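# Load two AA batteries into a remote control

## Task

Fit both AA batteries into the open battery compartment of the remote control. Each must face the correct polarity and be pressed fully home against its spring. The remote itself may be moved or repositioned.

## Robot and tools

Robot: two arms, left_arm and right_arm, each with a two-finger gripper and a wrist camera. Measured bases in the scene frame: left_arm at (+0.005, +0.322, +0.008) m, right_arm at (+0.007, -0.337, +0.016) m, both almost unrotated.

Scene frame: the origin sits at table-top height, halfway between the nominal bases and roughly 5-10 cm in from the near table edge. +x points out over the table, +z points up, and +y points toward left_arm. Arm names do not match image left or right. Each gripper's fingers point along its own +z and close along its own y. end_effector_position is the spot between the finger pads, just under 1 cm behind the tips. Reported positions and orientations can be a few cm off, more at long reach.

Results report, per arm: end_effector_position (m) and end_effector_quat_wxyz (scene frame), Hand target, Tool commands, grip_measured, Joint positions, Joint torques and Joint velocities. Hand target is the last commanded pose after clipping, and all new offsets start from it. The gripper often rests a little short of its Hand target or sags below it. Waiting does not close that gap. Resending zeros asks for the pose again; if the gripper still falls short, send the remaining distance as an offset. Velocities read "within noise" when an arm is still. grip_measured uses the same -1..+1 scale as the opening command and can be off by about 1 mm. The last Joint positions entry gives the same reading on a 0 (closed) to 1 (open) scale.

execute_actions(actions, cameras): actions is a list of actions. Each action holds up to 15 rows, one per 1/30 s step; a short action repeats its last row. Each row is one flat list of 14 numbers in [-1, 1]: dx, dy, dz, rx, ry, rz, opening for left_arm, then the same seven for right_arm. The six pose numbers are an offset, not a pose. They are measured along that arm's Hand target axes, counted from the Hand target at the start of the action. Every row counts from that same start, not from the previous row, so repeating an offset in a later action moves the gripper further. Scale: 1.0 = 0.6 m for dx, dy, dz and 180 degrees for rx, ry, rz, which together form one rotation vector. Opening is absolute: +1 fully open (about 87 mm between pads), +0.5 about 69 mm, 0 about 43 mm, -0.5 about 18 mm, -1 shut. To keep an arm where it is, send six zeros and resend its current opening. A 0 opening is a real command to half-close. Images come back only when actions is empty or cameras names them.

move(target, speed, blend, opening_speed, blocking, cameras): target is either one 14-number row laid out as above, or a list of up to 15 such rows. Every row in the list is an offset from the same starting Hand targets, not from the previous row. The gripper travels in a straight line and takes the shorter rotation. speed is in m/s, from 0.002 to 2.9, default 0.25; rotation is capped at twice that value in rad/s. It can be one value, or one per target. blend (m) rounds off corners at intermediate targets; 0 stops at each one. opening_speed sets how fast openings change, in scale units per second, minimum 0.2. With blocking=false the call returns after about 0.5 s while the motion continues. A move lasts at most 10 s. The paths do not avoid obstacles or the other arm. The result adds a move: line ending in done, off_target, moving, held or fault, plus any limits that acted. done means within 10 mm and 2 degrees; it does not mean the gripper is touching anything.

wait(seconds 0-10) lets time pass while the last commands hold. stop brakes a running move. zoom_image(camera, region=[x0,y0,x1,y1]) enlarges part of a camera's newest image, at most 504x504 px. finished_scene(scene) ends the current scene permanently; scene is its number.

Cameras: cam_head_left and cam_head_right (paired, on a beam behind the arms), cam_high, cam_low, cam_left_wrist and cam_right_wrist, all 672x504. Calibration matrices are supplied; fixed cameras may have drifted by a couple of degrees or millimetres.

Control notes: the commanded orientation is clipped each step to within 40 degrees of the measured one. Friction and weight can leave the gripper short, low or tilted, and small moves may go nowhere or sideways. Check pose and tilt after every move and correct as needed. Joint ranges (rad): waist -2.618..3.054, shoulder 0..3.142, elbow 0..3.142 (straight at 2.901), wrist pitch and yaw ±1.571, wrist roll ±2.094.

Gripping: to hold a part, command an opening about 0.04 below the grip_measured value at first contact; a smaller gap grips more lightly. Each pad pushes with up to about 20 N, and closing fast squeezes harder.

Heat: holding loads, reaching far out or pushing against something unreachable heats the motors. A MOTOR HOT line appears at 75 °C. At 90 °C the arm folds and goes idle for the rest of the scene, and at 100 °C it collapses.

Avoid: dropping a battery or the remote, releasing parts while they are still moving, fast impacts, and pressing harder than needed. Fast moves and targets set far past the contact point press hardest. Keep the arms, grippers and wrist cameras from touching each other, and never close one gripper on the other's fingers. Keep clear of the bar under the bases, the plate behind it (up to about 3 cm tall) and the low rail; no warning comes before contact. Do not load either camera cable. Steer paths around an arm's own base, not close past it. Nothing may leave the table, and loose items can be nudged unexpectedly.

Each tool is called after "Request:" by a JSON object that holds its "op" and its "data", one argument or row to a line.

## Session

I'll start by looking at the scene.

Request:
{"op": "execute_actions", "data": {
  "actions": [],
  "cameras": ["all"]
}}

Scene clock: 0.00 s.
left_arm: end_effector_position=(+0.4097, +0.3199, +0.0319) grip_measured=+1.000 end_effector_quat_wxyz=(+0.520, +0.030, +0.853, +0.009) | right_arm: end_effector_position=(+0.3949, -0.4061, +0.0235) grip_measured=+0.967 end_effector_quat_wxyz=(+0.522, +0.140, +0.832, -0.122)
Joint positions: left_arm=[-0.052 1.692 0.525 0.684 0.013 0.053 1] | right_arm=[-0.053 1.743 0.456 0.825 0.283 0.118 0.984]
Joint velocities: within noise
Joint torques (N m): no reading
Heat: left arm: 36 °C; right arm: 37 °C.
Hand target: left_arm +0.4134, +0.3200, +0.0382; +0.528, +0.029, +0.849, +0.009 | right_arm +0.3980, -0.4079, +0.0291; +0.529, +0.142, +0.827, -0.123
Tool commands: left_gripper/opening=+1.0 right_gripper/opening=+1.0

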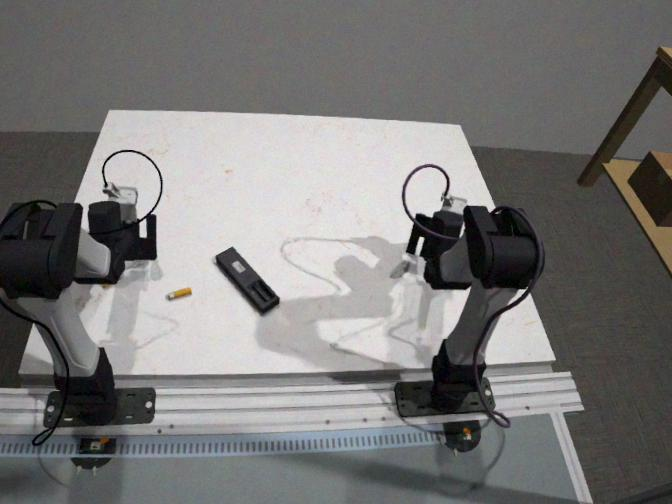

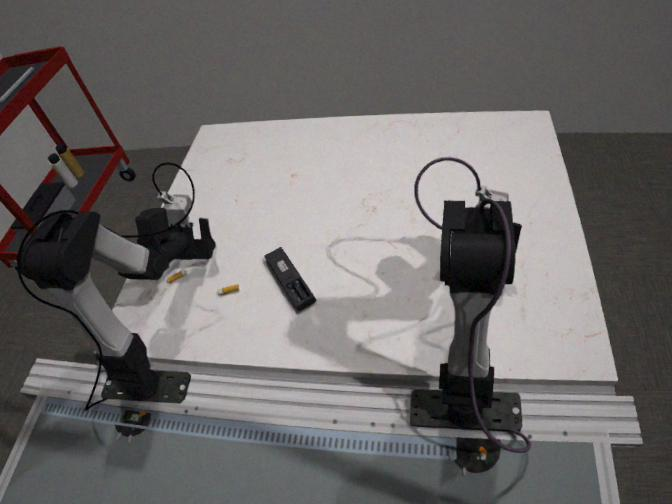

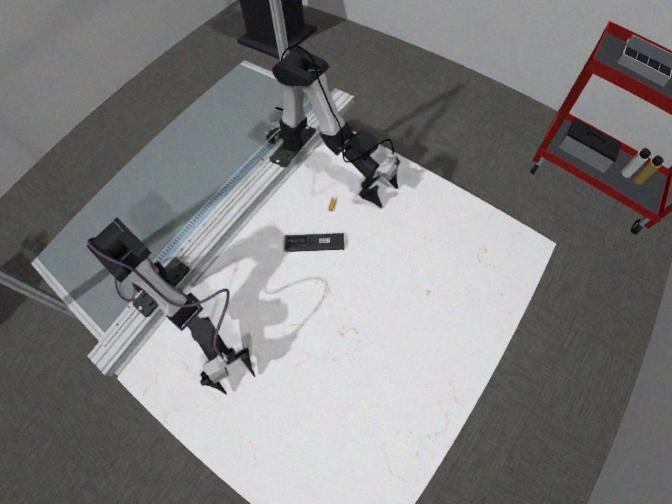

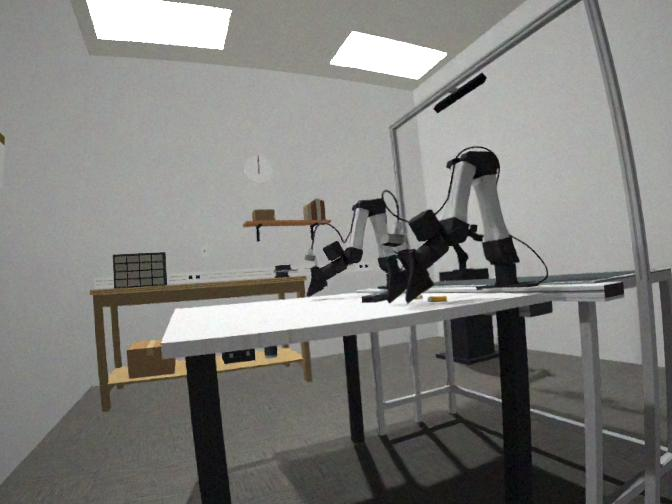

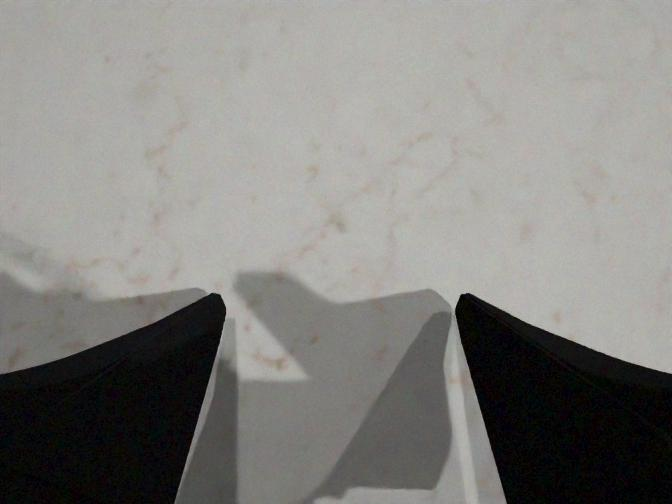

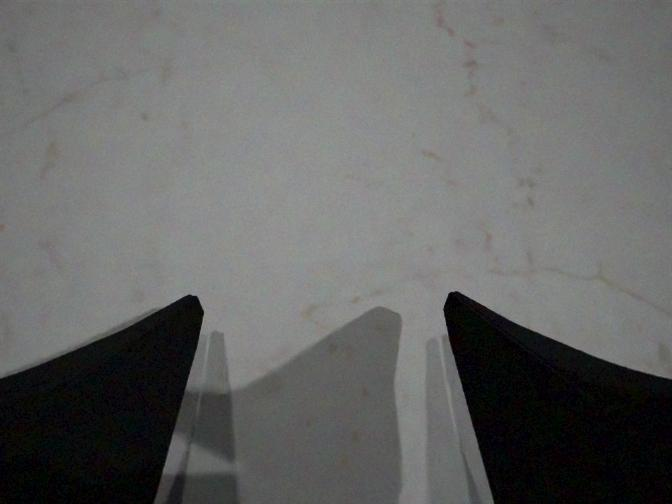

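Request:
{"op": "zoom_image", "data": {
  "camera": "cam_head_left",
  "region": [200, 230, 300, 330]
}}

Request:
{"op": "zoom_image", "data": {
  "camera": "cam_head_right",
  "region": [250, 230, 340, 330]
}}

Request:
{"op": "zoom_image", "data": {
  "camera": "cam_high",
  "region": [270, 180, 370, 260]
}}

Request:
{"op": "zoom_image", "data": {
  "camera": "cam_head_right",
  "region": [140, 240, 260, 320]
}}

Scaled by 5.040 from the camera's 672x504 image, which has a finer 960x720 frame.

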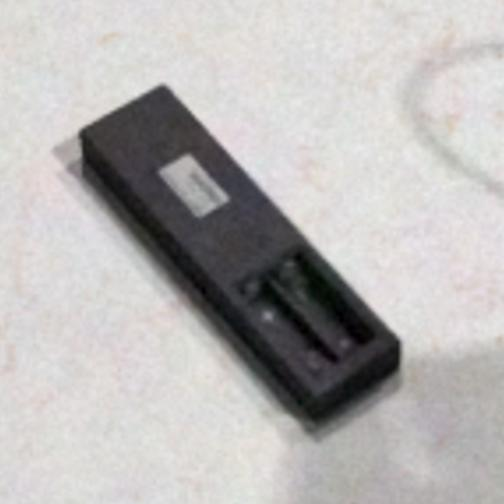

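Scaled by 5.040 from the camera's 672x504 image, which has a finer 960x720 frame.

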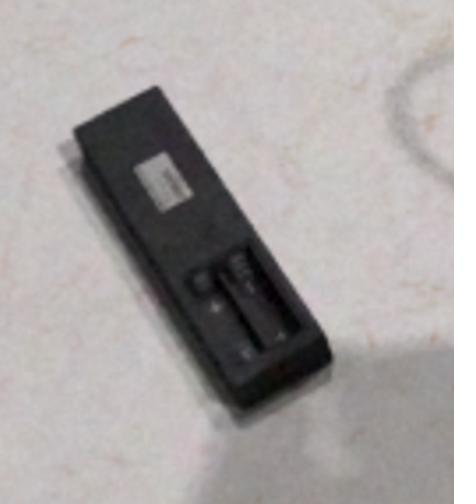

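Scaled by 5.040 from the camera's 672x504 image, which has a finer 960x720 frame.

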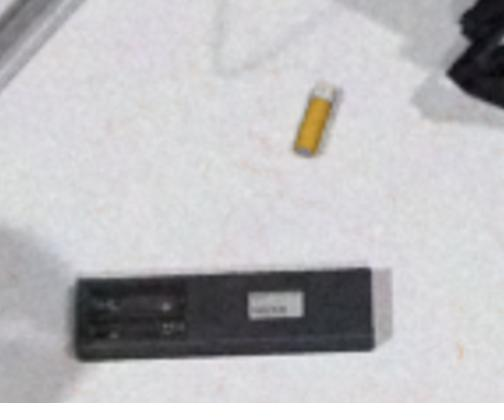

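Scaled by 4.200 from the camera's 672x504 image, which has a finer 960x720 frame.

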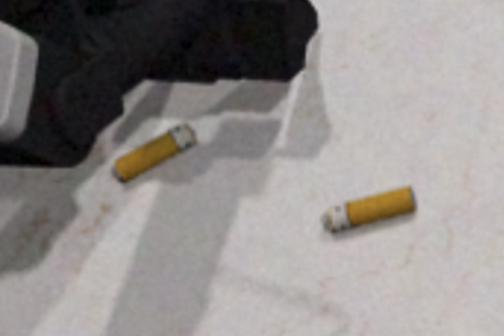

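Request:
{"op": "move", "data": {
  "target": [
    [-0.1493, 0.0077, -0.0739, 0, 0, 0, 1.0, 0, 0, 0, 0, 0, 0, 1.0],
    [-0.0463, -0.3702, -0.3661, 0.224, -0.0115, 0.1108, 1.0, 0, 0, 0, 0, 0, 0, 1.0]
  ],
  "speed": 0.2,
  "blend": 0.03,
  "cameras": ["cam_left_wrist", "cam_head_left"]
}}

Scene clock: 11.83 s.
left_arm: end_effector_position=(+0.2205, +0.0977, +0.1499) grip_measured=+1.000 end_effector_quat_wxyz=(+0.490, +0.357, +0.771, -0.197) | right_arm: end_effector_position=(+0.3949, -0.4061, +0.0235) grip_measured=+0.967 end_effector_quat_wxyz=(+0.522, +0.140, +0.832, -0.122)
Joint positions: left_arm=[-0.844 0.9 0.538 -0.097 0.02 0.053 1] | right_arm=[-0.053 1.743 0.456 0.825 0.283 0.118 0.984]
Joint torques (N m): left_arm=[-0.54 -2.78 6.13 1.89 -0.27 -0.1] | right_arm=[-0.57 -7.65 6.48 1.91 0.11 0]
Heat: left arm: 39 °C; right arm: 39 °C.
Hand target: left_arm +0.2198, +0.0999, +0.1498; +0.491, +0.352, +0.773, -0.193 | right_arm +0.3980, -0.4079, +0.0291; +0.529, +0.142, +0.827, -0.123
Off the commanded pose: left_arm 0.002 m, 1 deg | right_arm 0.007 m, 1 deg.
move: done
camera_calibration:
cam_left_wrist: T_world_to_cam=[[-0.734244, -0.676963, -0.0510578, 0.236109], [-0.649265, 0.722192, -0.238522, 0.131881], [0.198344, -0.141983, -0.969794, 0.261598], [0, 0, 0, 1]] pos_world=[0.207101, 0.101736, 0.297208]
Images, in order (width x height): cam_head_left 672x504, cam_left_wrist 672x504.

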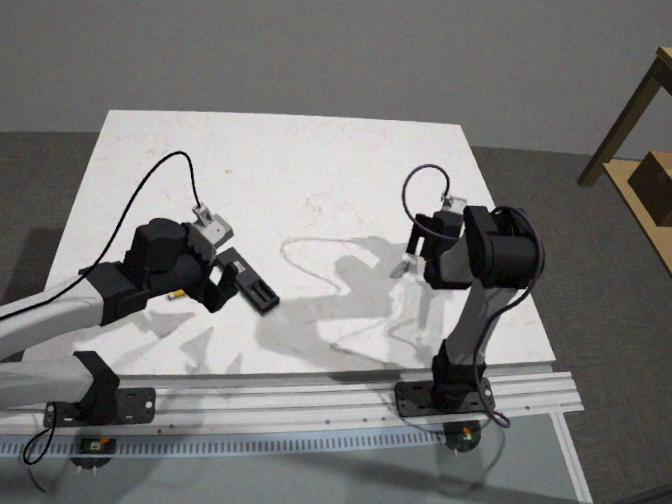

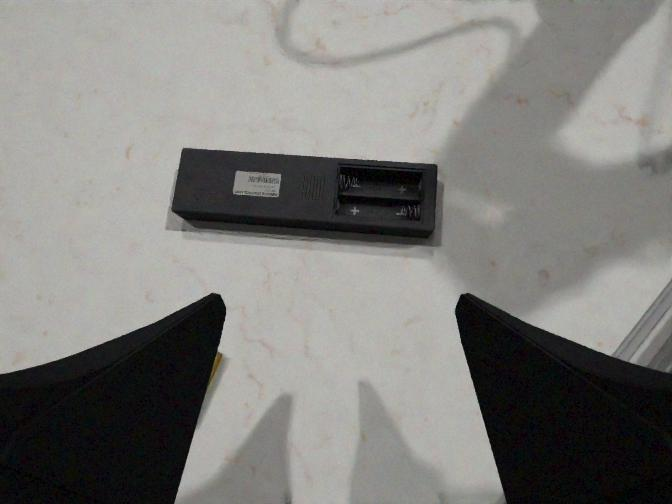

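Request:
{"op": "zoom_image", "data": {
  "camera": "cam_left_wrist",
  "region": [320, 145, 450, 250]
}}

Request:
{"op": "zoom_image", "data": {
  "camera": "cam_left_wrist",
  "region": [160, 140, 450, 250]
}}

Scaled by 3.877 from the camera's 672x504 image, which has a finer 960x720 frame.

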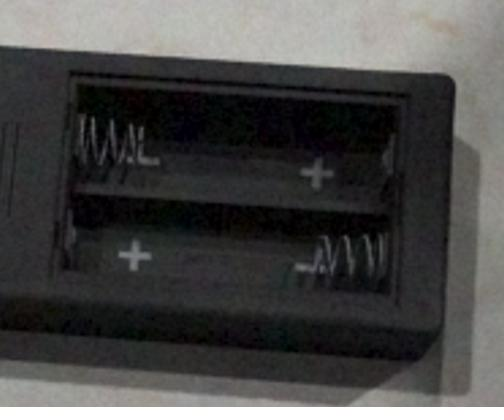

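Scaled by 1.738 from the camera's 672x504 image, which has a finer 960x720 frame.

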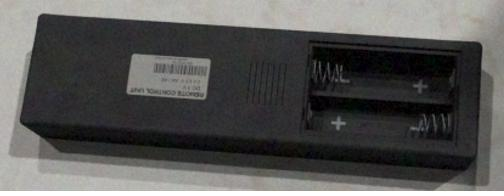

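Request:
{"op": "move", "data": {
  "target": [0.1535, 0.1981, -0.1394, -0.2237, 0.0118, -0.1107, 1.0, 0, 0, 0, 0, 0, 0, 1.0],
  "speed": 0.2,
  "cameras": ["cam_left_wrist", "cam_head_right"]
}}

Scene clock: 21.20 s.
left_arm: end_effector_position=(+0.2315, +0.2618, +0.1139) grip_measured=+1.000 end_effector_quat_wxyz=(+0.530, +0.039, +0.847, +0.001) | right_arm: end_effector_position=(+0.3949, -0.4061, +0.0235) grip_measured=+0.967 end_effector_quat_wxyz=(+0.522, +0.140, +0.832, -0.122)
Joint positions: left_arm=[-0.604 0.501 0.325 -0.341 -0.453 -0.202 1] | right_arm=[-0.053 1.743 0.456 0.825 0.283 0.118 0.984]
Joint torques (N m): left_arm=[0.35 -0.09 5.74 1.76 -0.47 -0.14] | right_arm=[-0.57 -7.64 6.49 1.91 0.11 0.01]
Heat: left arm: 40 °C; right arm: 40 °C.
Hand target: left_arm +0.2301, +0.2670, +0.1100; +0.528, +0.030, +0.849, +0.009 | right_arm +0.3980, -0.4079, +0.0291; +0.529, +0.142, +0.827, -0.123
Off the commanded pose: left_arm 0.007 m, 1 deg | right_arm 0.007 m, 1 deg.
move: done
camera_calibration:
cam_left_wrist: T_world_to_cam=[[-0.051529, -0.997584, -0.0465991, 0.278778], [-0.968054, 0.0613602, -0.243118, 0.259181], [0.24539, 0.0325828, -0.968877, 0.191062], [0, 0, 0, 1]] pos_world=[0.218381, 0.255976, 0.261118]
Images, in order (width x height): cam_head_right 672x504, cam_left_wrist 672x504.

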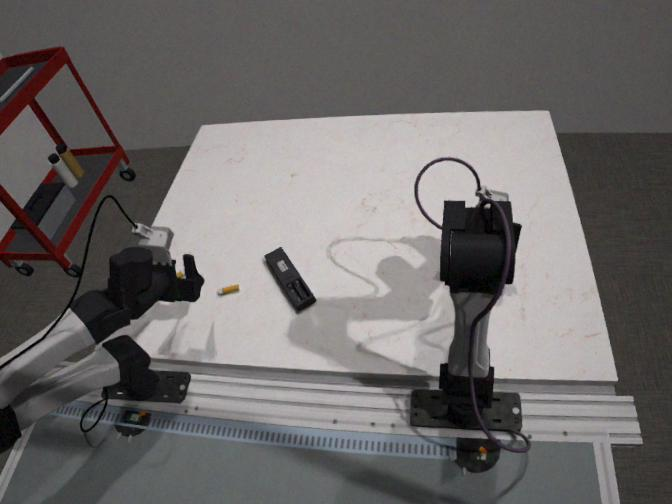

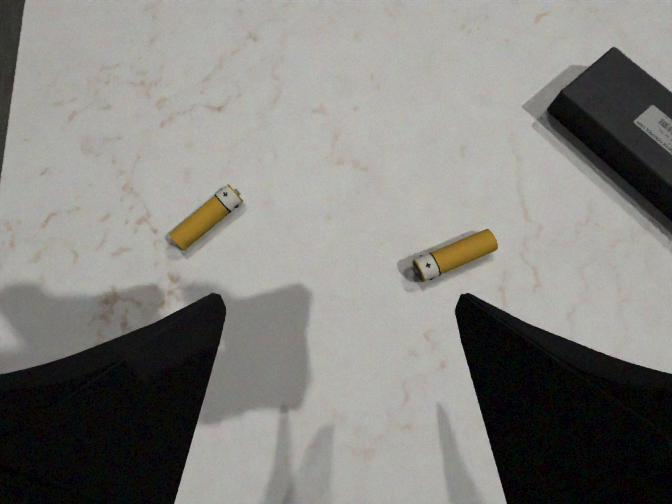

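Request:
{"op": "zoom_image", "data": {
  "camera": "cam_left_wrist",
  "region": [380, 210, 520, 300]
}}

Request:
{"op": "zoom_image", "data": {
  "camera": "cam_left_wrist",
  "region": [150, 170, 270, 260]
}}

Scaled by 3.600 from the camera's 672x504 image, which has a finer 960x720 frame.

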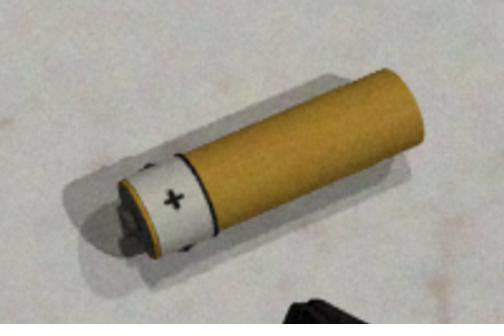

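Scaled by 4.200 from the camera's 672x504 image, which has a finer 960x720 frame.

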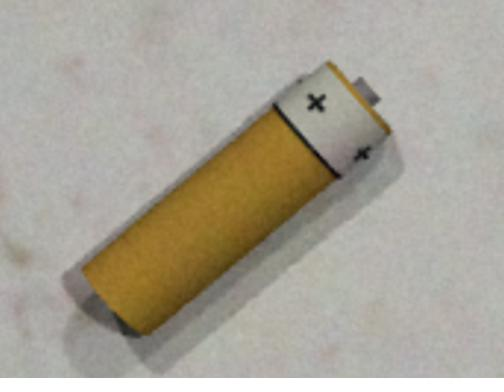

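Request:
{"op": "move", "data": {
  "target": [
    [-0.0189, -0.2993, 0.0071, 0.2489, -0.01275, 0.1231, 1.0, 0, 0, 0, 0, 0, 0, 1.0],
    [0.0749, -0.3605, 0.056, 0.2489, -0.01275, 0.1231, 1.0, 0, 0, 0, 0, 0, 0, 1.0]
  ],
  "speed": 0.2,
  "blend": 0.02,
  "cameras": ["cam_left_wrist"]
}}

Scene clock: 33.77 s.
left_arm: end_effector_position=(+0.2322, +0.0516, +0.0490) grip_measured=+1.000 end_effector_quat_wxyz=(+0.482, +0.390, +0.754, -0.218) | right_arm: end_effector_position=(+0.3949, -0.4061, +0.0235) grip_measured=+0.967 end_effector_quat_wxyz=(+0.522, +0.140, +0.832, -0.122)
Joint positions: left_arm=[-0.903 1.409 0.34 0.612 0.046 0.066 1] | right_arm=[-0.053 1.743 0.456 0.825 0.283 0.118 0.984]
Joint torques (N m): left_arm=[-0.61 -3.3 3.95 2.15 -0.23 -0.18] | right_arm=[-0.57 -7.65 6.48 1.91 0.11 0.01]
Heat: left arm: 41 °C; right arm: 41 °C.
Hand target: left_arm +0.2316, +0.0532, +0.0446; +0.482, +0.386, +0.757, -0.215 | right_arm +0.3980, -0.4079, +0.0291; +0.529, +0.142, +0.827, -0.123
Off the commanded pose: left_arm 0.005 m, 1 deg | right_arm 0.007 m, 1 deg.
move: done
camera_calibration:
cam_left_wrist: T_world_to_cam=[[-0.790107, -0.610824, -0.051233, 0.217945], [-0.58372, 0.775283, -0.241264, 0.130858], [0.18709, -0.160719, -0.969106, 0.15837], [0, 0, 0, 1]] pos_world=[0.218954, 0.0571272, 0.196214]
Images, in order (width x height): cam_left_wrist 672x504.

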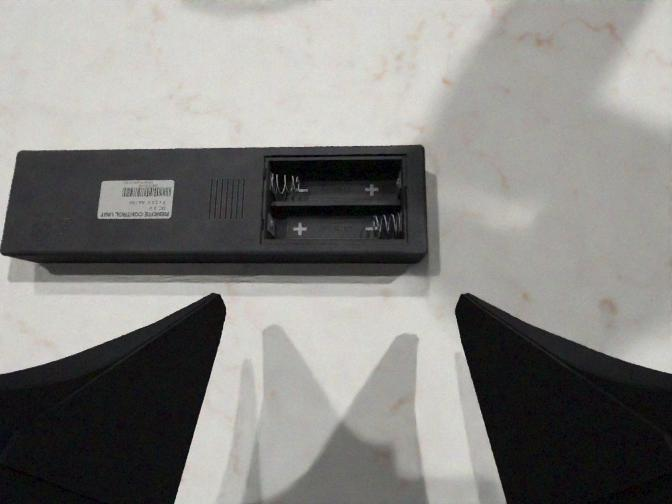

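Request:
{"op": "zoom_image", "data": {
  "camera": "cam_left_wrist",
  "region": [250, 140, 440, 270]
}}

Request:
{"op": "zoom_image", "data": {
  "camera": "cam_left_wrist",
  "region": [255, 145, 345, 250]
}}

Request:
{"op": "zoom_image", "data": {
  "camera": "cam_left_wrist",
  "region": [335, 145, 435, 265]
}}

Scaled by 2.653 from the camera's 672x504 image, which has a finer 960x720 frame.

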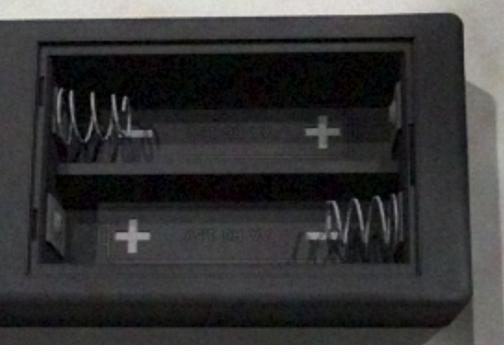

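Scaled by 4.800 from the camera's 672x504 image, which has a finer 960x720 frame.

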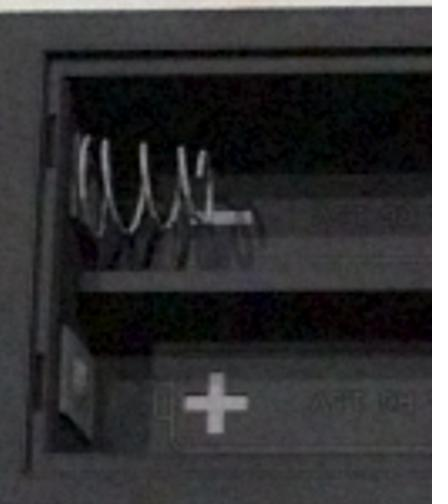

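Scaled by 4.200 from the camera's 672x504 image, which has a finer 960x720 frame.

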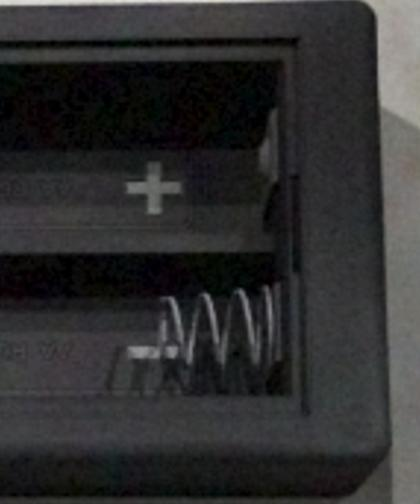

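Request:
{"op": "move", "data": {
  "target": [
    [-0.1266, 0.0246, -0.0632, 0.0059, 0.3540, -0.0201, 1.0, 0, 0, 0, 0, 0, 0, 1.0],
    [-0.1543, 0.1034, 0.0386, -0.2653, 0.2866, -0.4505, 1.0, 0, 0, 0, 0, 0, 0, 1.0]
  ],
  "speed": 0.25,
  "blend": 0.02,
  "cameras": ["cam_left_wrist", "cam_head_left", "cam_high"]
}}

Scene clock: 59.63 s.
left_arm: end_effector_position=(+0.3104, +0.0380, +0.1234) grip_measured=+1.000 end_effector_quat_wxyz=(-0.004, -0.315, +0.949, -0.008) | right_arm: end_effector_position=(+0.3949, -0.4061, +0.0235) grip_measured=+0.967 end_effector_quat_wxyz=(+0.522, +0.140, +0.832, -0.122)
Joint positions: left_arm=[-0.688 2.202 2.107 -1.469 0.023 -1.282 1] | right_arm=[-0.053 1.743 0.456 0.825 0.283 0.118 0.984]
Joint torques (N m): left_arm=[0.51 -9.43 7.8 0.07 -0.27 -0.17] | right_arm=[-0.57 -7.65 6.48 1.91 0.11 0.01]
Heat: left arm: 42 °C; right arm: 42 °C.
Hand target: left_arm +0.3158, +0.0401, +0.1201; +0.000, -0.322, +0.947, +0.000 | right_arm +0.3980, -0.4079, +0.0291; +0.529, +0.142, +0.827, -0.123
Off the commanded pose: left_arm 0.007 m, 1 deg | right_arm 0.007 m, 1 deg.
move: done
camera_calibration:
cam_left_wrist: T_world_to_cam=[[0.599001, -0.800748, 0.0000627804, -0.15515], [-0.508078, -0.380008, 0.772949, 0.100287], [-0.618914, -0.463029, -0.634468, 0.433991], [0, 0, 0, 1]] pos_world=[0.412492, 0.114824, 0.197846]
Images, in order (width x height): cam_head_left 672x504, cam_high 672x504, cam_left_wrist 672x504.

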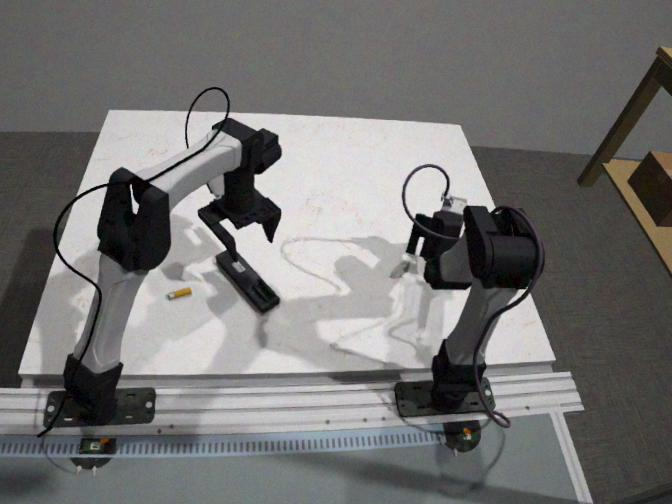

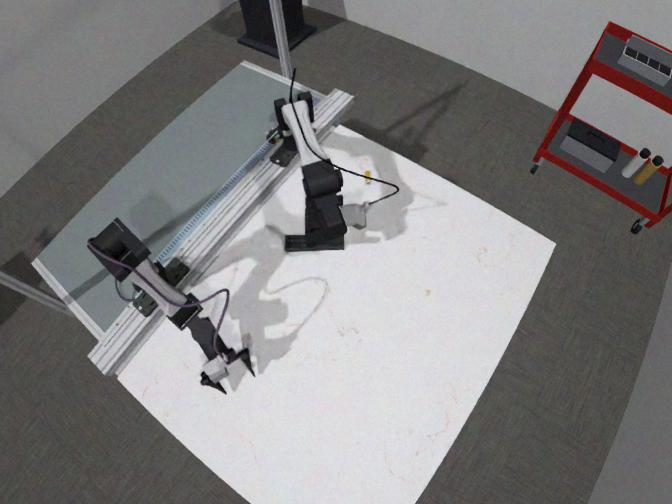

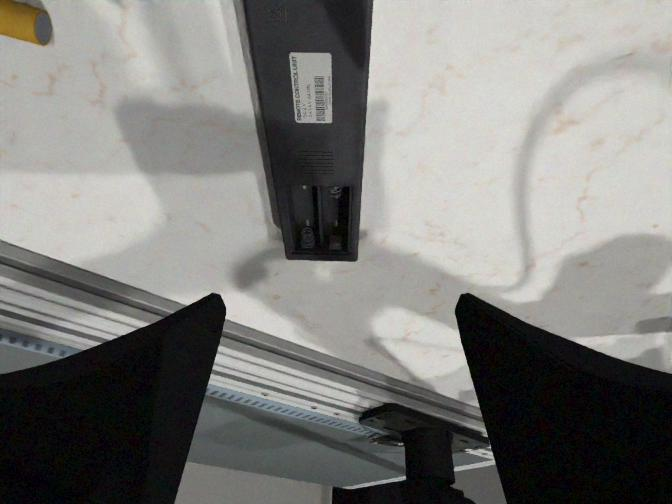

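Request:
{"op": "move", "data": {
  "target": [0, 0.0193, 0.1168, 0, 0, 0, 1.0, 0, 0, 0, 0, 0, 0, 1.0],
  "speed": 0.15,
  "cameras": ["cam_left_wrist"]
}}

Scene clock: 62.83 s.
left_arm: end_effector_position=(+0.3032, +0.0467, +0.0433) grip_measured=+1.000 end_effector_quat_wxyz=(-0.015, -0.318, +0.948, +0.008) | right_arm: end_effector_position=(+0.3949, -0.4061, +0.0235) grip_measured=+0.967 end_effector_quat_wxyz=(+0.522, +0.140, +0.832, -0.122)
Joint positions: left_arm=[-0.683 2.201 1.785 -1.188 0.023 -1.283 1] | right_arm=[-0.053 1.743 0.456 0.825 0.283 0.118 0.984]
Joint torques (N m): left_arm=[0.4 -13.48 4.15 0.29 -0.27 -0.13] | right_arm=[-0.57 -7.65 6.48 1.91 0.11 0.01]
Heat: left arm: 41 °C; right arm: 42 °C.
Hand target: left_arm +0.3086, +0.0493, +0.0500; +0.000, -0.322, +0.947, +0.000 | right_arm +0.3980, -0.4079, +0.0291; +0.529, +0.142, +0.827, -0.123
Off the commanded pose: left_arm 0.009 m, 2 deg | right_arm 0.007 m, 1 deg.
move: done
camera_calibration:
cam_left_wrist: T_world_to_cam=[[0.603134, -0.796681, -0.039101, -0.14361], [-0.48048, -0.402006, 0.779442, 0.154289], [-0.636685, -0.45132, -0.625253, 0.387178], [0, 0, 0, 1]] pos_world=[0.407259, 0.122355, 0.11621]
Images, in order (width x height): cam_left_wrist 672x504.

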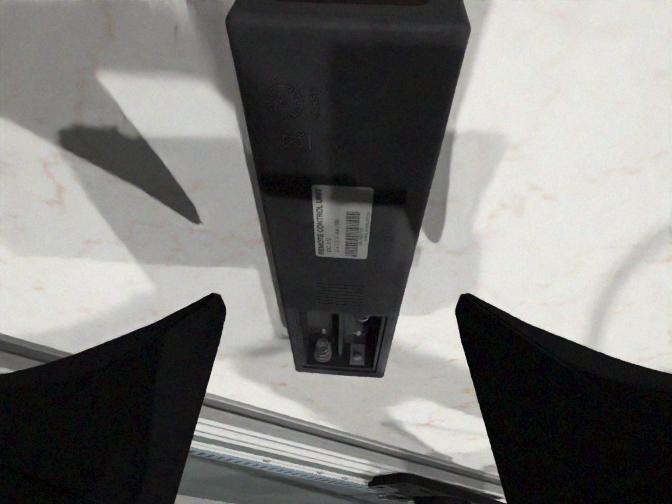

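Request:
{"op": "move", "data": {
  "target": [0, -0.0042, 0.0389, 0, 0, 0, 1.0, 0, 0, 0, 0, 0, 0, 1.0],
  "speed": 0.05,
  "cameras": ["cam_left_wrist"]
}}

Scene clock: 65.17 s.
left_arm: end_effector_position=(+0.3070, +0.0440, +0.0308) grip_measured=+1.000 end_effector_quat_wxyz=(-0.007, -0.318, +0.948, -0.003) | right_arm: end_effector_position=(+0.3949, -0.4061, +0.0235) grip_measured=+0.967 end_effector_quat_wxyz=(+0.522, +0.140, +0.832, -0.122)
Joint positions: left_arm=[-0.683 2.201 1.737 -1.111 0.023 -1.283 1] | right_arm=[-0.053 1.743 0.456 0.825 0.283 0.118 0.984]
Joint torques (N m): left_arm=[0.23 -11.02 4.18 0.32 -0.31 -0.07] | right_arm=[-0.57 -7.66 6.48 1.91 0.11 0.01]
Heat: left arm: 42 °C; right arm: 42 °C.
Hand target: left_arm +0.3102, +0.0473, +0.0267; +0.000, -0.322, +0.947, +0.000 | right_arm +0.3980, -0.4079, +0.0291; +0.529, +0.142, +0.827, -0.123
Off the commanded pose: left_arm 0.006 m, 1 deg | right_arm 0.007 m, 1 deg.
move: done
camera_calibration:
cam_left_wrist: T_world_to_cam=[[0.603558, -0.797233, -0.0117044, -0.149512], [-0.498454, -0.388739, 0.774871, 0.169796], [-0.622303, -0.461846, -0.632011, 0.376823], [0, 0, 0, 1]] pos_world=[0.409373, 0.120845, 0.104836]
Images, in order (width x height): cam_left_wrist 672x504.

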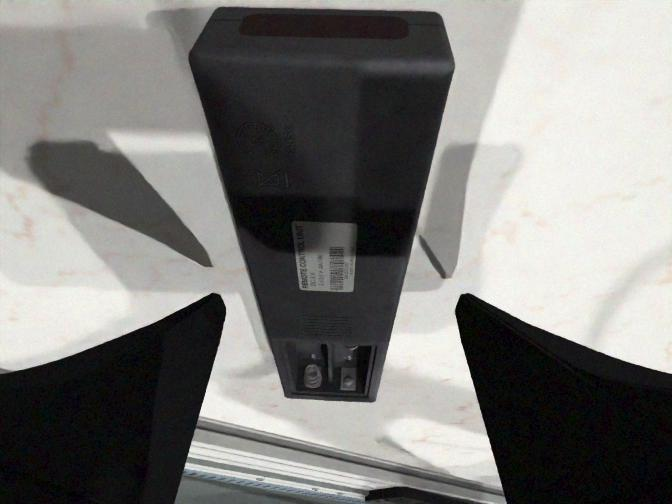

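Request:
{"op": "move", "data": {
  "target": [0, 0, 0.0217, 0, 0, 0, 1.0, 0, 0, 0, 0, 0, 0, 1.0],
  "speed": 0.03,
  "cameras": ["cam_left_wrist"]
}}

Scene clock: 66.50 s.
left_arm: end_effector_position=(+0.3080, +0.0433, +0.0227) grip_measured=+1.000 end_effector_quat_wxyz=(-0.003, -0.317, +0.948, -0.008) | right_arm: end_effector_position=(+0.3949, -0.4061, +0.0235) grip_measured=+0.967 end_effector_quat_wxyz=(+0.522, +0.140, +0.832, -0.122)
Joint positions: left_arm=[-0.683 2.201 1.704 -1.066 0.023 -1.283 1] | right_arm=[-0.053 1.743 0.456 0.825 0.283 0.118 0.984]
Joint torques (N m): left_arm=[0.32 -10.19 4.22 0.27 -0.28 -0.06] | right_arm=[-0.57 -7.66 6.48 1.91 0.11 0.01]
Heat: left arm: 42 °C; right arm: 42 °C.
Hand target: left_arm +0.3102, +0.0473, +0.0136; +0.000, -0.322, +0.947, +0.000 | right_arm +0.3980, -0.4079, +0.0291; +0.529, +0.142, +0.827, -0.123
Off the commanded pose: left_arm 0.010 m, 1 deg | right_arm 0.007 m, 1 deg.
move: done
camera_calibration:
cam_left_wrist: T_world_to_cam=[[0.603538, -0.797334, 0.000336427, -0.151019], [-0.506279, -0.382899, 0.772703, 0.1785], [-0.615974, -0.466526, -0.634768, 0.370409], [0, 0, 0, 1]] pos_world=[0.409679, 0.12074, 0.0972477]
Images, in order (width x height): cam_left_wrist 672x504.

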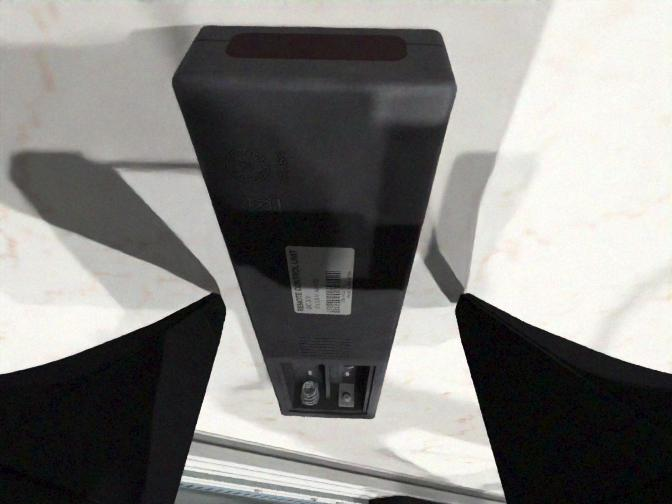

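Request:
{"op": "move", "data": {
  "target": [0, 0, 0.01, 0, 0, 0, 1.0, 0, 0, 0, 0, 0, 0, 1.0],
  "speed": 0.02,
  "cameras": ["cam_left_wrist"]
}}

Scene clock: 69.07 s.
left_arm: end_effector_position=(+0.3086, +0.0429, +0.0207) grip_measured=+1.000 end_effector_quat_wxyz=(-0.002, -0.317, +0.948, -0.011) | right_arm: end_effector_position=(+0.3949, -0.4061, +0.0235) grip_measured=+0.967 end_effector_quat_wxyz=(+0.522, +0.140, +0.832, -0.122)
Joint positions: left_arm=[-0.683 2.201 1.696 -1.053 0.023 -1.283 1] | right_arm=[-0.053 1.743 0.456 0.825 0.283 0.118 0.984]
Joint torques (N m): left_arm=[0.18 -9.44 3.66 0.48 -0.26 -0.05] | right_arm=[-0.55 -7.64 6.46 1.91 0.11 0.01]
Heat: left arm: 43 °C; right arm: 42 °C.
Hand target: left_arm +0.3102, +0.0473, +0.0076; +0.000, -0.322, +0.947, +0.000 | right_arm +0.3980, -0.4079, +0.0291; +0.529, +0.142, +0.827, -0.123
Off the commanded pose: left_arm 0.014 m, 1 deg | right_arm 0.007 m, 1 deg.
move: off_target (left_arm)
camera_calibration:
cam_left_wrist: T_world_to_cam=[[0.603525, -0.797328, 0.00515725, -0.151757], [-0.509402, -0.380592, 0.77179, 0.181001], [-0.613407, -0.468421, -0.635857, 0.368581], [0, 0, 0, 1]] pos_world=[0.409881, 0.120539, 0.0954523]
Images, in order (width x height): cam_left_wrist 672x504.

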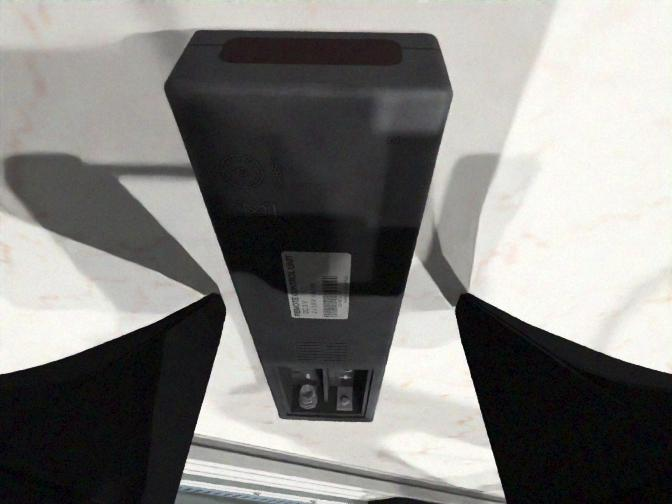

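Request:
{"op": "move", "data": {
  "target": [0, 0, -0.0273, 0, 0, 0, 1.0, 0, 0, 0, 0, 0, 0, 1.0],
  "speed": 0.03,
  "cameras": ["cam_left_wrist"]
}}

Scene clock: 71.13 s.
left_arm: end_effector_position=(+0.3068, +0.0442, +0.0214) grip_measured=+1.000 end_effector_quat_wxyz=(-0.005, -0.317, +0.948, -0.007) | right_arm: end_effector_position=(+0.3949, -0.4061, +0.0235) grip_measured=+0.967 end_effector_quat_wxyz=(+0.522, +0.140, +0.832, -0.122)
Joint positions: left_arm=[-0.683 2.201 1.699 -1.065 0.023 -1.283 1] | right_arm=[-0.053 1.743 0.456 0.825 0.283 0.118 0.984]
Joint torques (N m): left_arm=[0.12 -11.02 7.04 -0.04 -0.25 -0.15] | right_arm=[-0.55 -7.65 6.48 1.91 0.11 0.01]
Heat: left arm: 43 °C; right arm: 42 °C.
Hand target: left_arm +0.3102, +0.0472, +0.0240; +0.000, -0.322, +0.947, +0.000 | right_arm +0.3980, -0.4079, +0.0291; +0.529, +0.142, +0.827, -0.123
Off the commanded pose: left_arm 0.005 m, 1 deg | right_arm 0.007 m, 1 deg.
move: done
camera_calibration:
cam_left_wrist: T_world_to_cam=[[0.603593, -0.797282, -0.00405016, -0.149463], [-0.503426, -0.385055, 0.773495, 0.178443], [-0.618253, -0.464837, -0.633789, 0.369798], [0, 0, 0, 1]] pos_world=[0.408677, 0.121442, 0.0957436]
Images, in order (width x height): cam_left_wrist 672x504.

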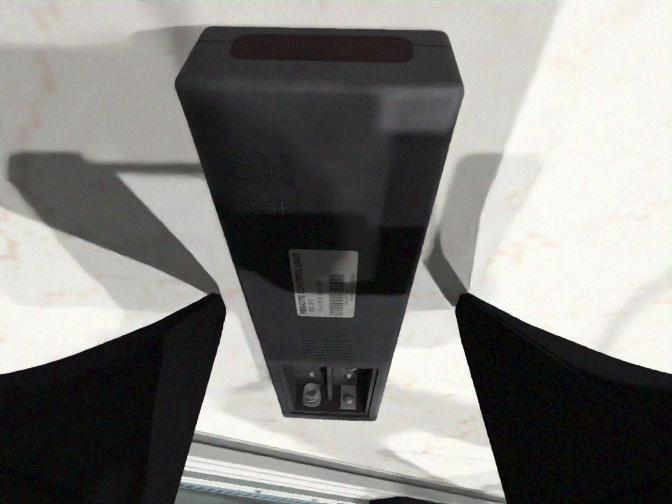

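Request:
{"op": "move", "data": {
  "target": [0, 0, 0, 0, 0, 0, 0.0, 0, 0, 0, 0, 0, 0, 1.0],
  "speed": 0.03,
  "opening_speed": 0.6,
  "cameras": ["cam_left_wrist"]
}}

Scene clock: 73.67 s.
left_arm: end_effector_position=(+0.3043, +0.0462, +0.0215) grip_measured=+0.095 end_effector_quat_wxyz=(-0.008, -0.318, +0.948, -0.001) | right_arm: end_effector_position=(+0.3949, -0.4061, +0.0235) grip_measured=+0.967 end_effector_quat_wxyz=(+0.522, +0.140, +0.832, -0.122)
Joint positions: left_arm=[-0.683 2.201 1.699 -1.078 0.022 -1.283 0.547] | right_arm=[-0.053 1.743 0.456 0.825 0.283 0.118 0.984]
Joint torques (N m): left_arm=[0.12 -11 6.9 0.01 -0.25 -0.12] | right_arm=[-0.57 -7.66 6.46 1.91 0.11 0.01]
Heat: left arm: 44 °C; right arm: 42 °C.
Hand target: left_arm +0.3102, +0.0472, +0.0240; +0.000, -0.322, +0.947, +0.000 | right_arm +0.3980, -0.4079, +0.0291; +0.529, +0.142, +0.827, -0.123
Off the commanded pose: left_arm 0.007 m, 1 deg | right_arm 0.007 m, 1 deg.
move: done
camera_calibration:
cam_left_wrist: T_world_to_cam=[[0.603513, -0.797179, -0.016679, -0.146029], [-0.495732, -0.391518, 0.775218, 0.175813], [-0.624518, -0.459586, -0.631473, 0.370821], [0, 0, 0, 1]] pos_world=[0.406871, 0.122847, 0.0954346]
Images, in order (width x height): cam_left_wrist 672x504.

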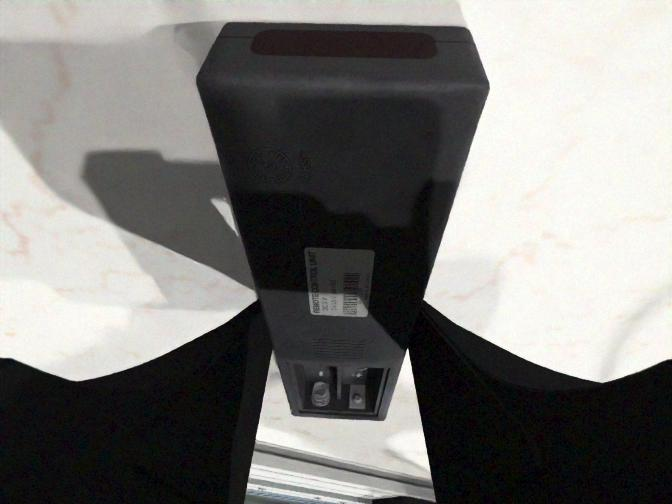

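Request:
{"op": "move", "data": {
  "target": [
    [0, 0, -0.05, 0, 0, 0, 0.0, 0, 0, 0, 0, 0, 0, 1.0],
    [0.0354, -0.051, -0.05, 0, 0, 0.4698, 0.0, 0, 0, 0, 0, 0, 0, 1.0]
  ],
  "speed": [0.06, 0.2],
  "cameras": ["cam_left_wrist", "cam_head_left"]
}}

Scene clock: 80.77 s.
left_arm: end_effector_position=(+0.3101, +0.0104, +0.0553) grip_measured=+0.095 end_effector_quat_wxyz=(+0.001, +0.394, +0.919, -0.007) | right_arm: end_effector_position=(+0.3949, -0.4061, +0.0235) grip_measured=+0.967 end_effector_quat_wxyz=(+0.522, +0.140, +0.832, -0.122)
Joint positions: left_arm=[-0.836 2.459 2.285 -1.39 0.021 0.021 0.547] | right_arm=[-0.053 1.743 0.456 0.825 0.283 0.118 0.984]
Joint torques (N m): left_arm=[-0.39 -11.63 8.21 0.07 -0.21 0.01] | right_arm=[-0.55 -7.65 6.48 1.91 0.11 0.01]
Heat: left arm: 47 °C; right arm: 42 °C.
Hand target: left_arm +0.3121, +0.0101, +0.0540; +0.000, +0.399, +0.917, +0.000 | right_arm +0.3980, -0.4079, +0.0291; +0.529, +0.142, +0.827, -0.123
Off the commanded pose: left_arm 0.002 m, 1 deg | right_arm 0.007 m, 1 deg.
move: done
camera_calibration:
cam_left_wrist: T_world_to_cam=[[-0.722589, -0.691277, -0.000979358, 0.231762], [-0.449635, 0.468924, 0.760223, 0.116005], [-0.525065, 0.549769, -0.649662, 0.339072], [0, 0, 0, 1]] pos_world=[0.397663, -0.0805971, 0.13232]
Images, in order (width x height): cam_head_left 672x504, cam_left_wrist 672x504.

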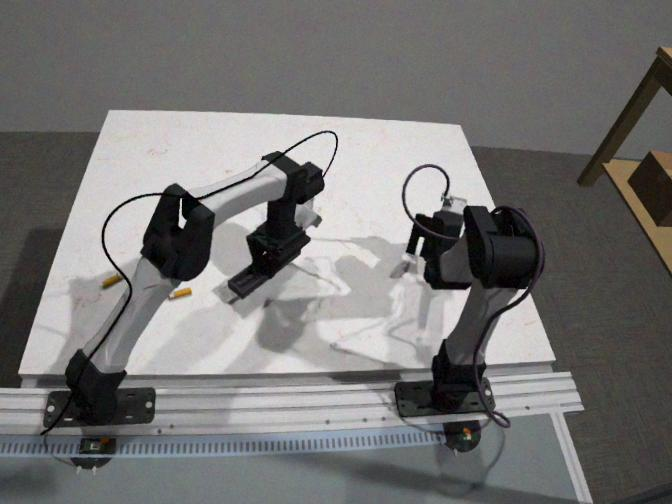

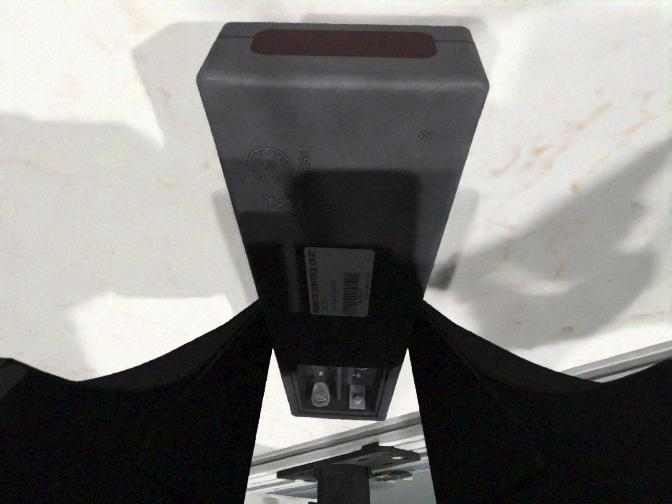

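Request:
{"op": "move", "data": {
  "target": [0, 0, 0.0567, 0, 0, 0, 0.0, 0, 0, 0, 0, 0, 0, 1.0],
  "speed": 0.04,
  "cameras": ["cam_left_wrist"]
}}

Scene clock: 82.57 s.
left_arm: end_effector_position=(+0.3121, +0.0088, +0.0304) grip_measured=+0.095 end_effector_quat_wxyz=(+0.005, +0.394, +0.919, -0.009) | right_arm: end_effector_position=(+0.3949, -0.4061, +0.0235) grip_measured=+0.967 end_effector_quat_wxyz=(+0.522, +0.140, +0.832, -0.122)
Joint positions: left_arm=[-0.836 2.459 2.187 -1.284 0.021 0.021 0.547] | right_arm=[-0.053 1.743 0.456 0.825 0.283 0.118 0.984]
Joint torques (N m): left_arm=[-0.39 -11.55 4.78 0.36 -0.13 0.02] | right_arm=[-0.57 -7.64 6.48 1.91 0.11 0.01]
Heat: left arm: 47 °C; right arm: 42 °C.
Hand target: left_arm +0.3121, +0.0101, +0.0200; +0.000, +0.399, +0.917, +0.000 | right_arm +0.3980, -0.4079, +0.0291; +0.529, +0.142, +0.827, -0.123
Off the commanded pose: left_arm 0.011 m, 1 deg | right_arm 0.007 m, 1 deg.
move: off_target (left_arm)
camera_calibration:
cam_left_wrist: T_world_to_cam=[[-0.722965, -0.690884, -0.00117953, 0.232053], [-0.453863, 0.473649, 0.754762, 0.138058], [-0.520894, 0.546201, -0.655998, 0.323749], [0, 0, 0, 1]] pos_world=[0.399065, -0.0819014, 0.108451]
Images, in order (width x height): cam_left_wrist 672x504.

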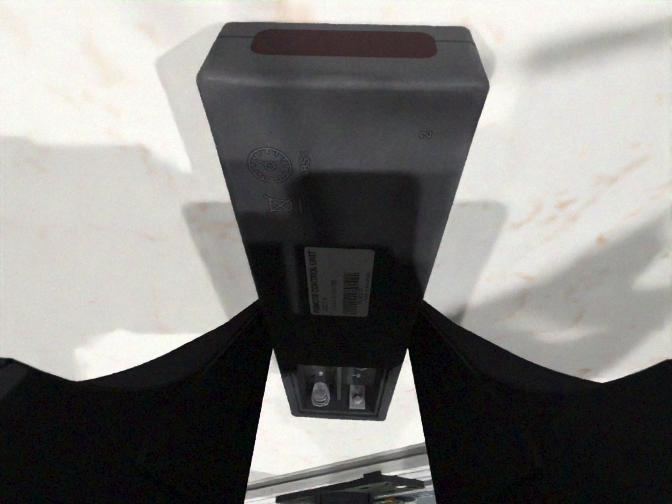

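Request:
{"op": "move", "data": {
  "target": [0, 0, 0.0133, 0, 0, 0, 0.0, 0, 0, 0, 0, 0, 0, 1.0],
  "speed": 0.03,
  "cameras": ["cam_left_wrist"]
}}

Scene clock: 83.67 s.
left_arm: end_effector_position=(+0.3118, +0.0091, +0.0241) grip_measured=+0.095 end_effector_quat_wxyz=(+0.005, +0.394, +0.919, -0.009) | right_arm: end_effector_position=(+0.3949, -0.4061, +0.0235) grip_measured=+0.967 end_effector_quat_wxyz=(+0.522, +0.140, +0.832, -0.122)
Joint positions: left_arm=[-0.836 2.459 2.162 -1.26 0.021 0.021 0.547] | right_arm=[-0.053 1.743 0.456 0.825 0.283 0.118 0.984]
Joint torques (N m): left_arm=[-0.51 -11.43 4.74 0.42 -0.19 0.04] | right_arm=[-0.55 -7.64 6.48 1.91 0.11 0.01]
Heat: left arm: 48 °C; right arm: 42 °C.
Hand target: left_arm +0.3120, +0.0102, +0.0120; +0.000, +0.399, +0.917, +0.000 | right_arm +0.3980, -0.4079, +0.0291; +0.529, +0.142, +0.827, -0.123
Off the commanded pose: left_arm 0.012 m, 1 deg | right_arm 0.007 m, 1 deg.
move: off_target (left_arm)
camera_calibration:
cam_left_wrist: T_world_to_cam=[[-0.722929, -0.690922, -0.00111535, 0.232154], [-0.453487, 0.473276, 0.755222, 0.142383], [-0.521271, 0.546477, -0.655469, 0.319345], [0, 0, 0, 1]] pos_world=[0.398865, -0.081501, 0.102049]
Images, in order (width x height): cam_left_wrist 672x504.

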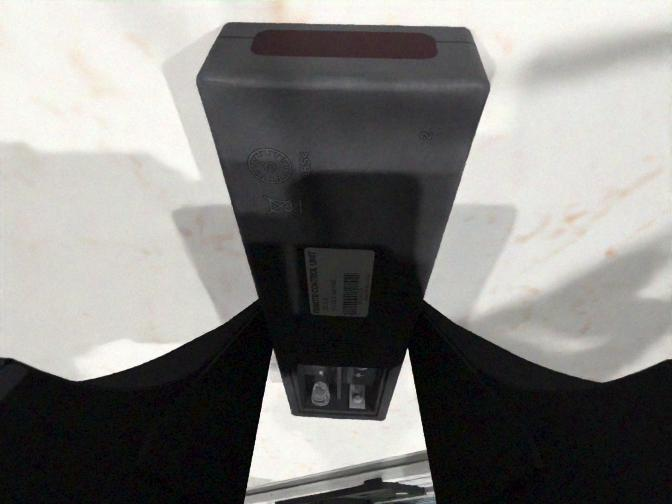

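Request:
{"op": "move", "data": {
  "target": [0, 0, 0.006, 0, 0, 0, 0.0, 0, 0, 0, 0, 0, 0, 1.0],
  "speed": 0.03,
  "cameras": ["cam_left_wrist"]
}}

Scene clock: 84.63 s.
left_arm: end_effector_position=(+0.3118, +0.0092, +0.0234) grip_measured=+0.095 end_effector_quat_wxyz=(+0.005, +0.394, +0.919, -0.009) | right_arm: end_effector_position=(+0.3949, -0.4061, +0.0235) grip_measured=+0.967 end_effector_quat_wxyz=(+0.522, +0.140, +0.832, -0.122)
Joint positions: left_arm=[-0.836 2.459 2.159 -1.257 0.02 0.021 0.547] | right_arm=[-0.053 1.743 0.456 0.825 0.283 0.118 0.984]
Joint torques (N m): left_arm=[-0.42 -11.11 3.59 0.52 -0.16 0.01] | right_arm=[-0.57 -7.65 6.48 1.91 0.11 0.01]
Heat: left arm: 48 °C; right arm: 42 °C.
Hand target: left_arm +0.3121, +0.0102, +0.0084; +0.000, +0.399, +0.917, +0.000 | right_arm +0.3980, -0.4079, +0.0291; +0.529, +0.142, +0.827, -0.123
Off the commanded pose: left_arm 0.015 m, 1 deg | right_arm 0.007 m, 1 deg.
move: off_target (left_arm)
camera_calibration:
cam_left_wrist: T_world_to_cam=[[-0.722946, -0.690903, -0.00151432, 0.232202], [-0.453692, 0.473078, 0.755223, 0.142977], [-0.521069, 0.546672, -0.655467, 0.318821], [0, 0, 0, 1]] pos_world=[0.398865, -0.081501, 0.101349]
Images, in order (width x height): cam_left_wrist 672x504.

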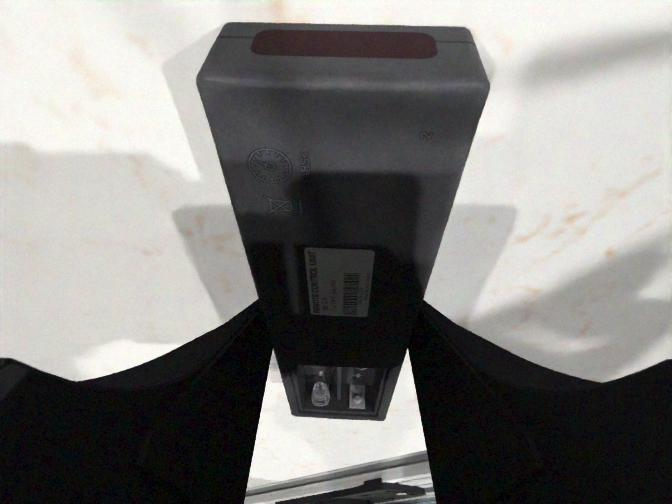

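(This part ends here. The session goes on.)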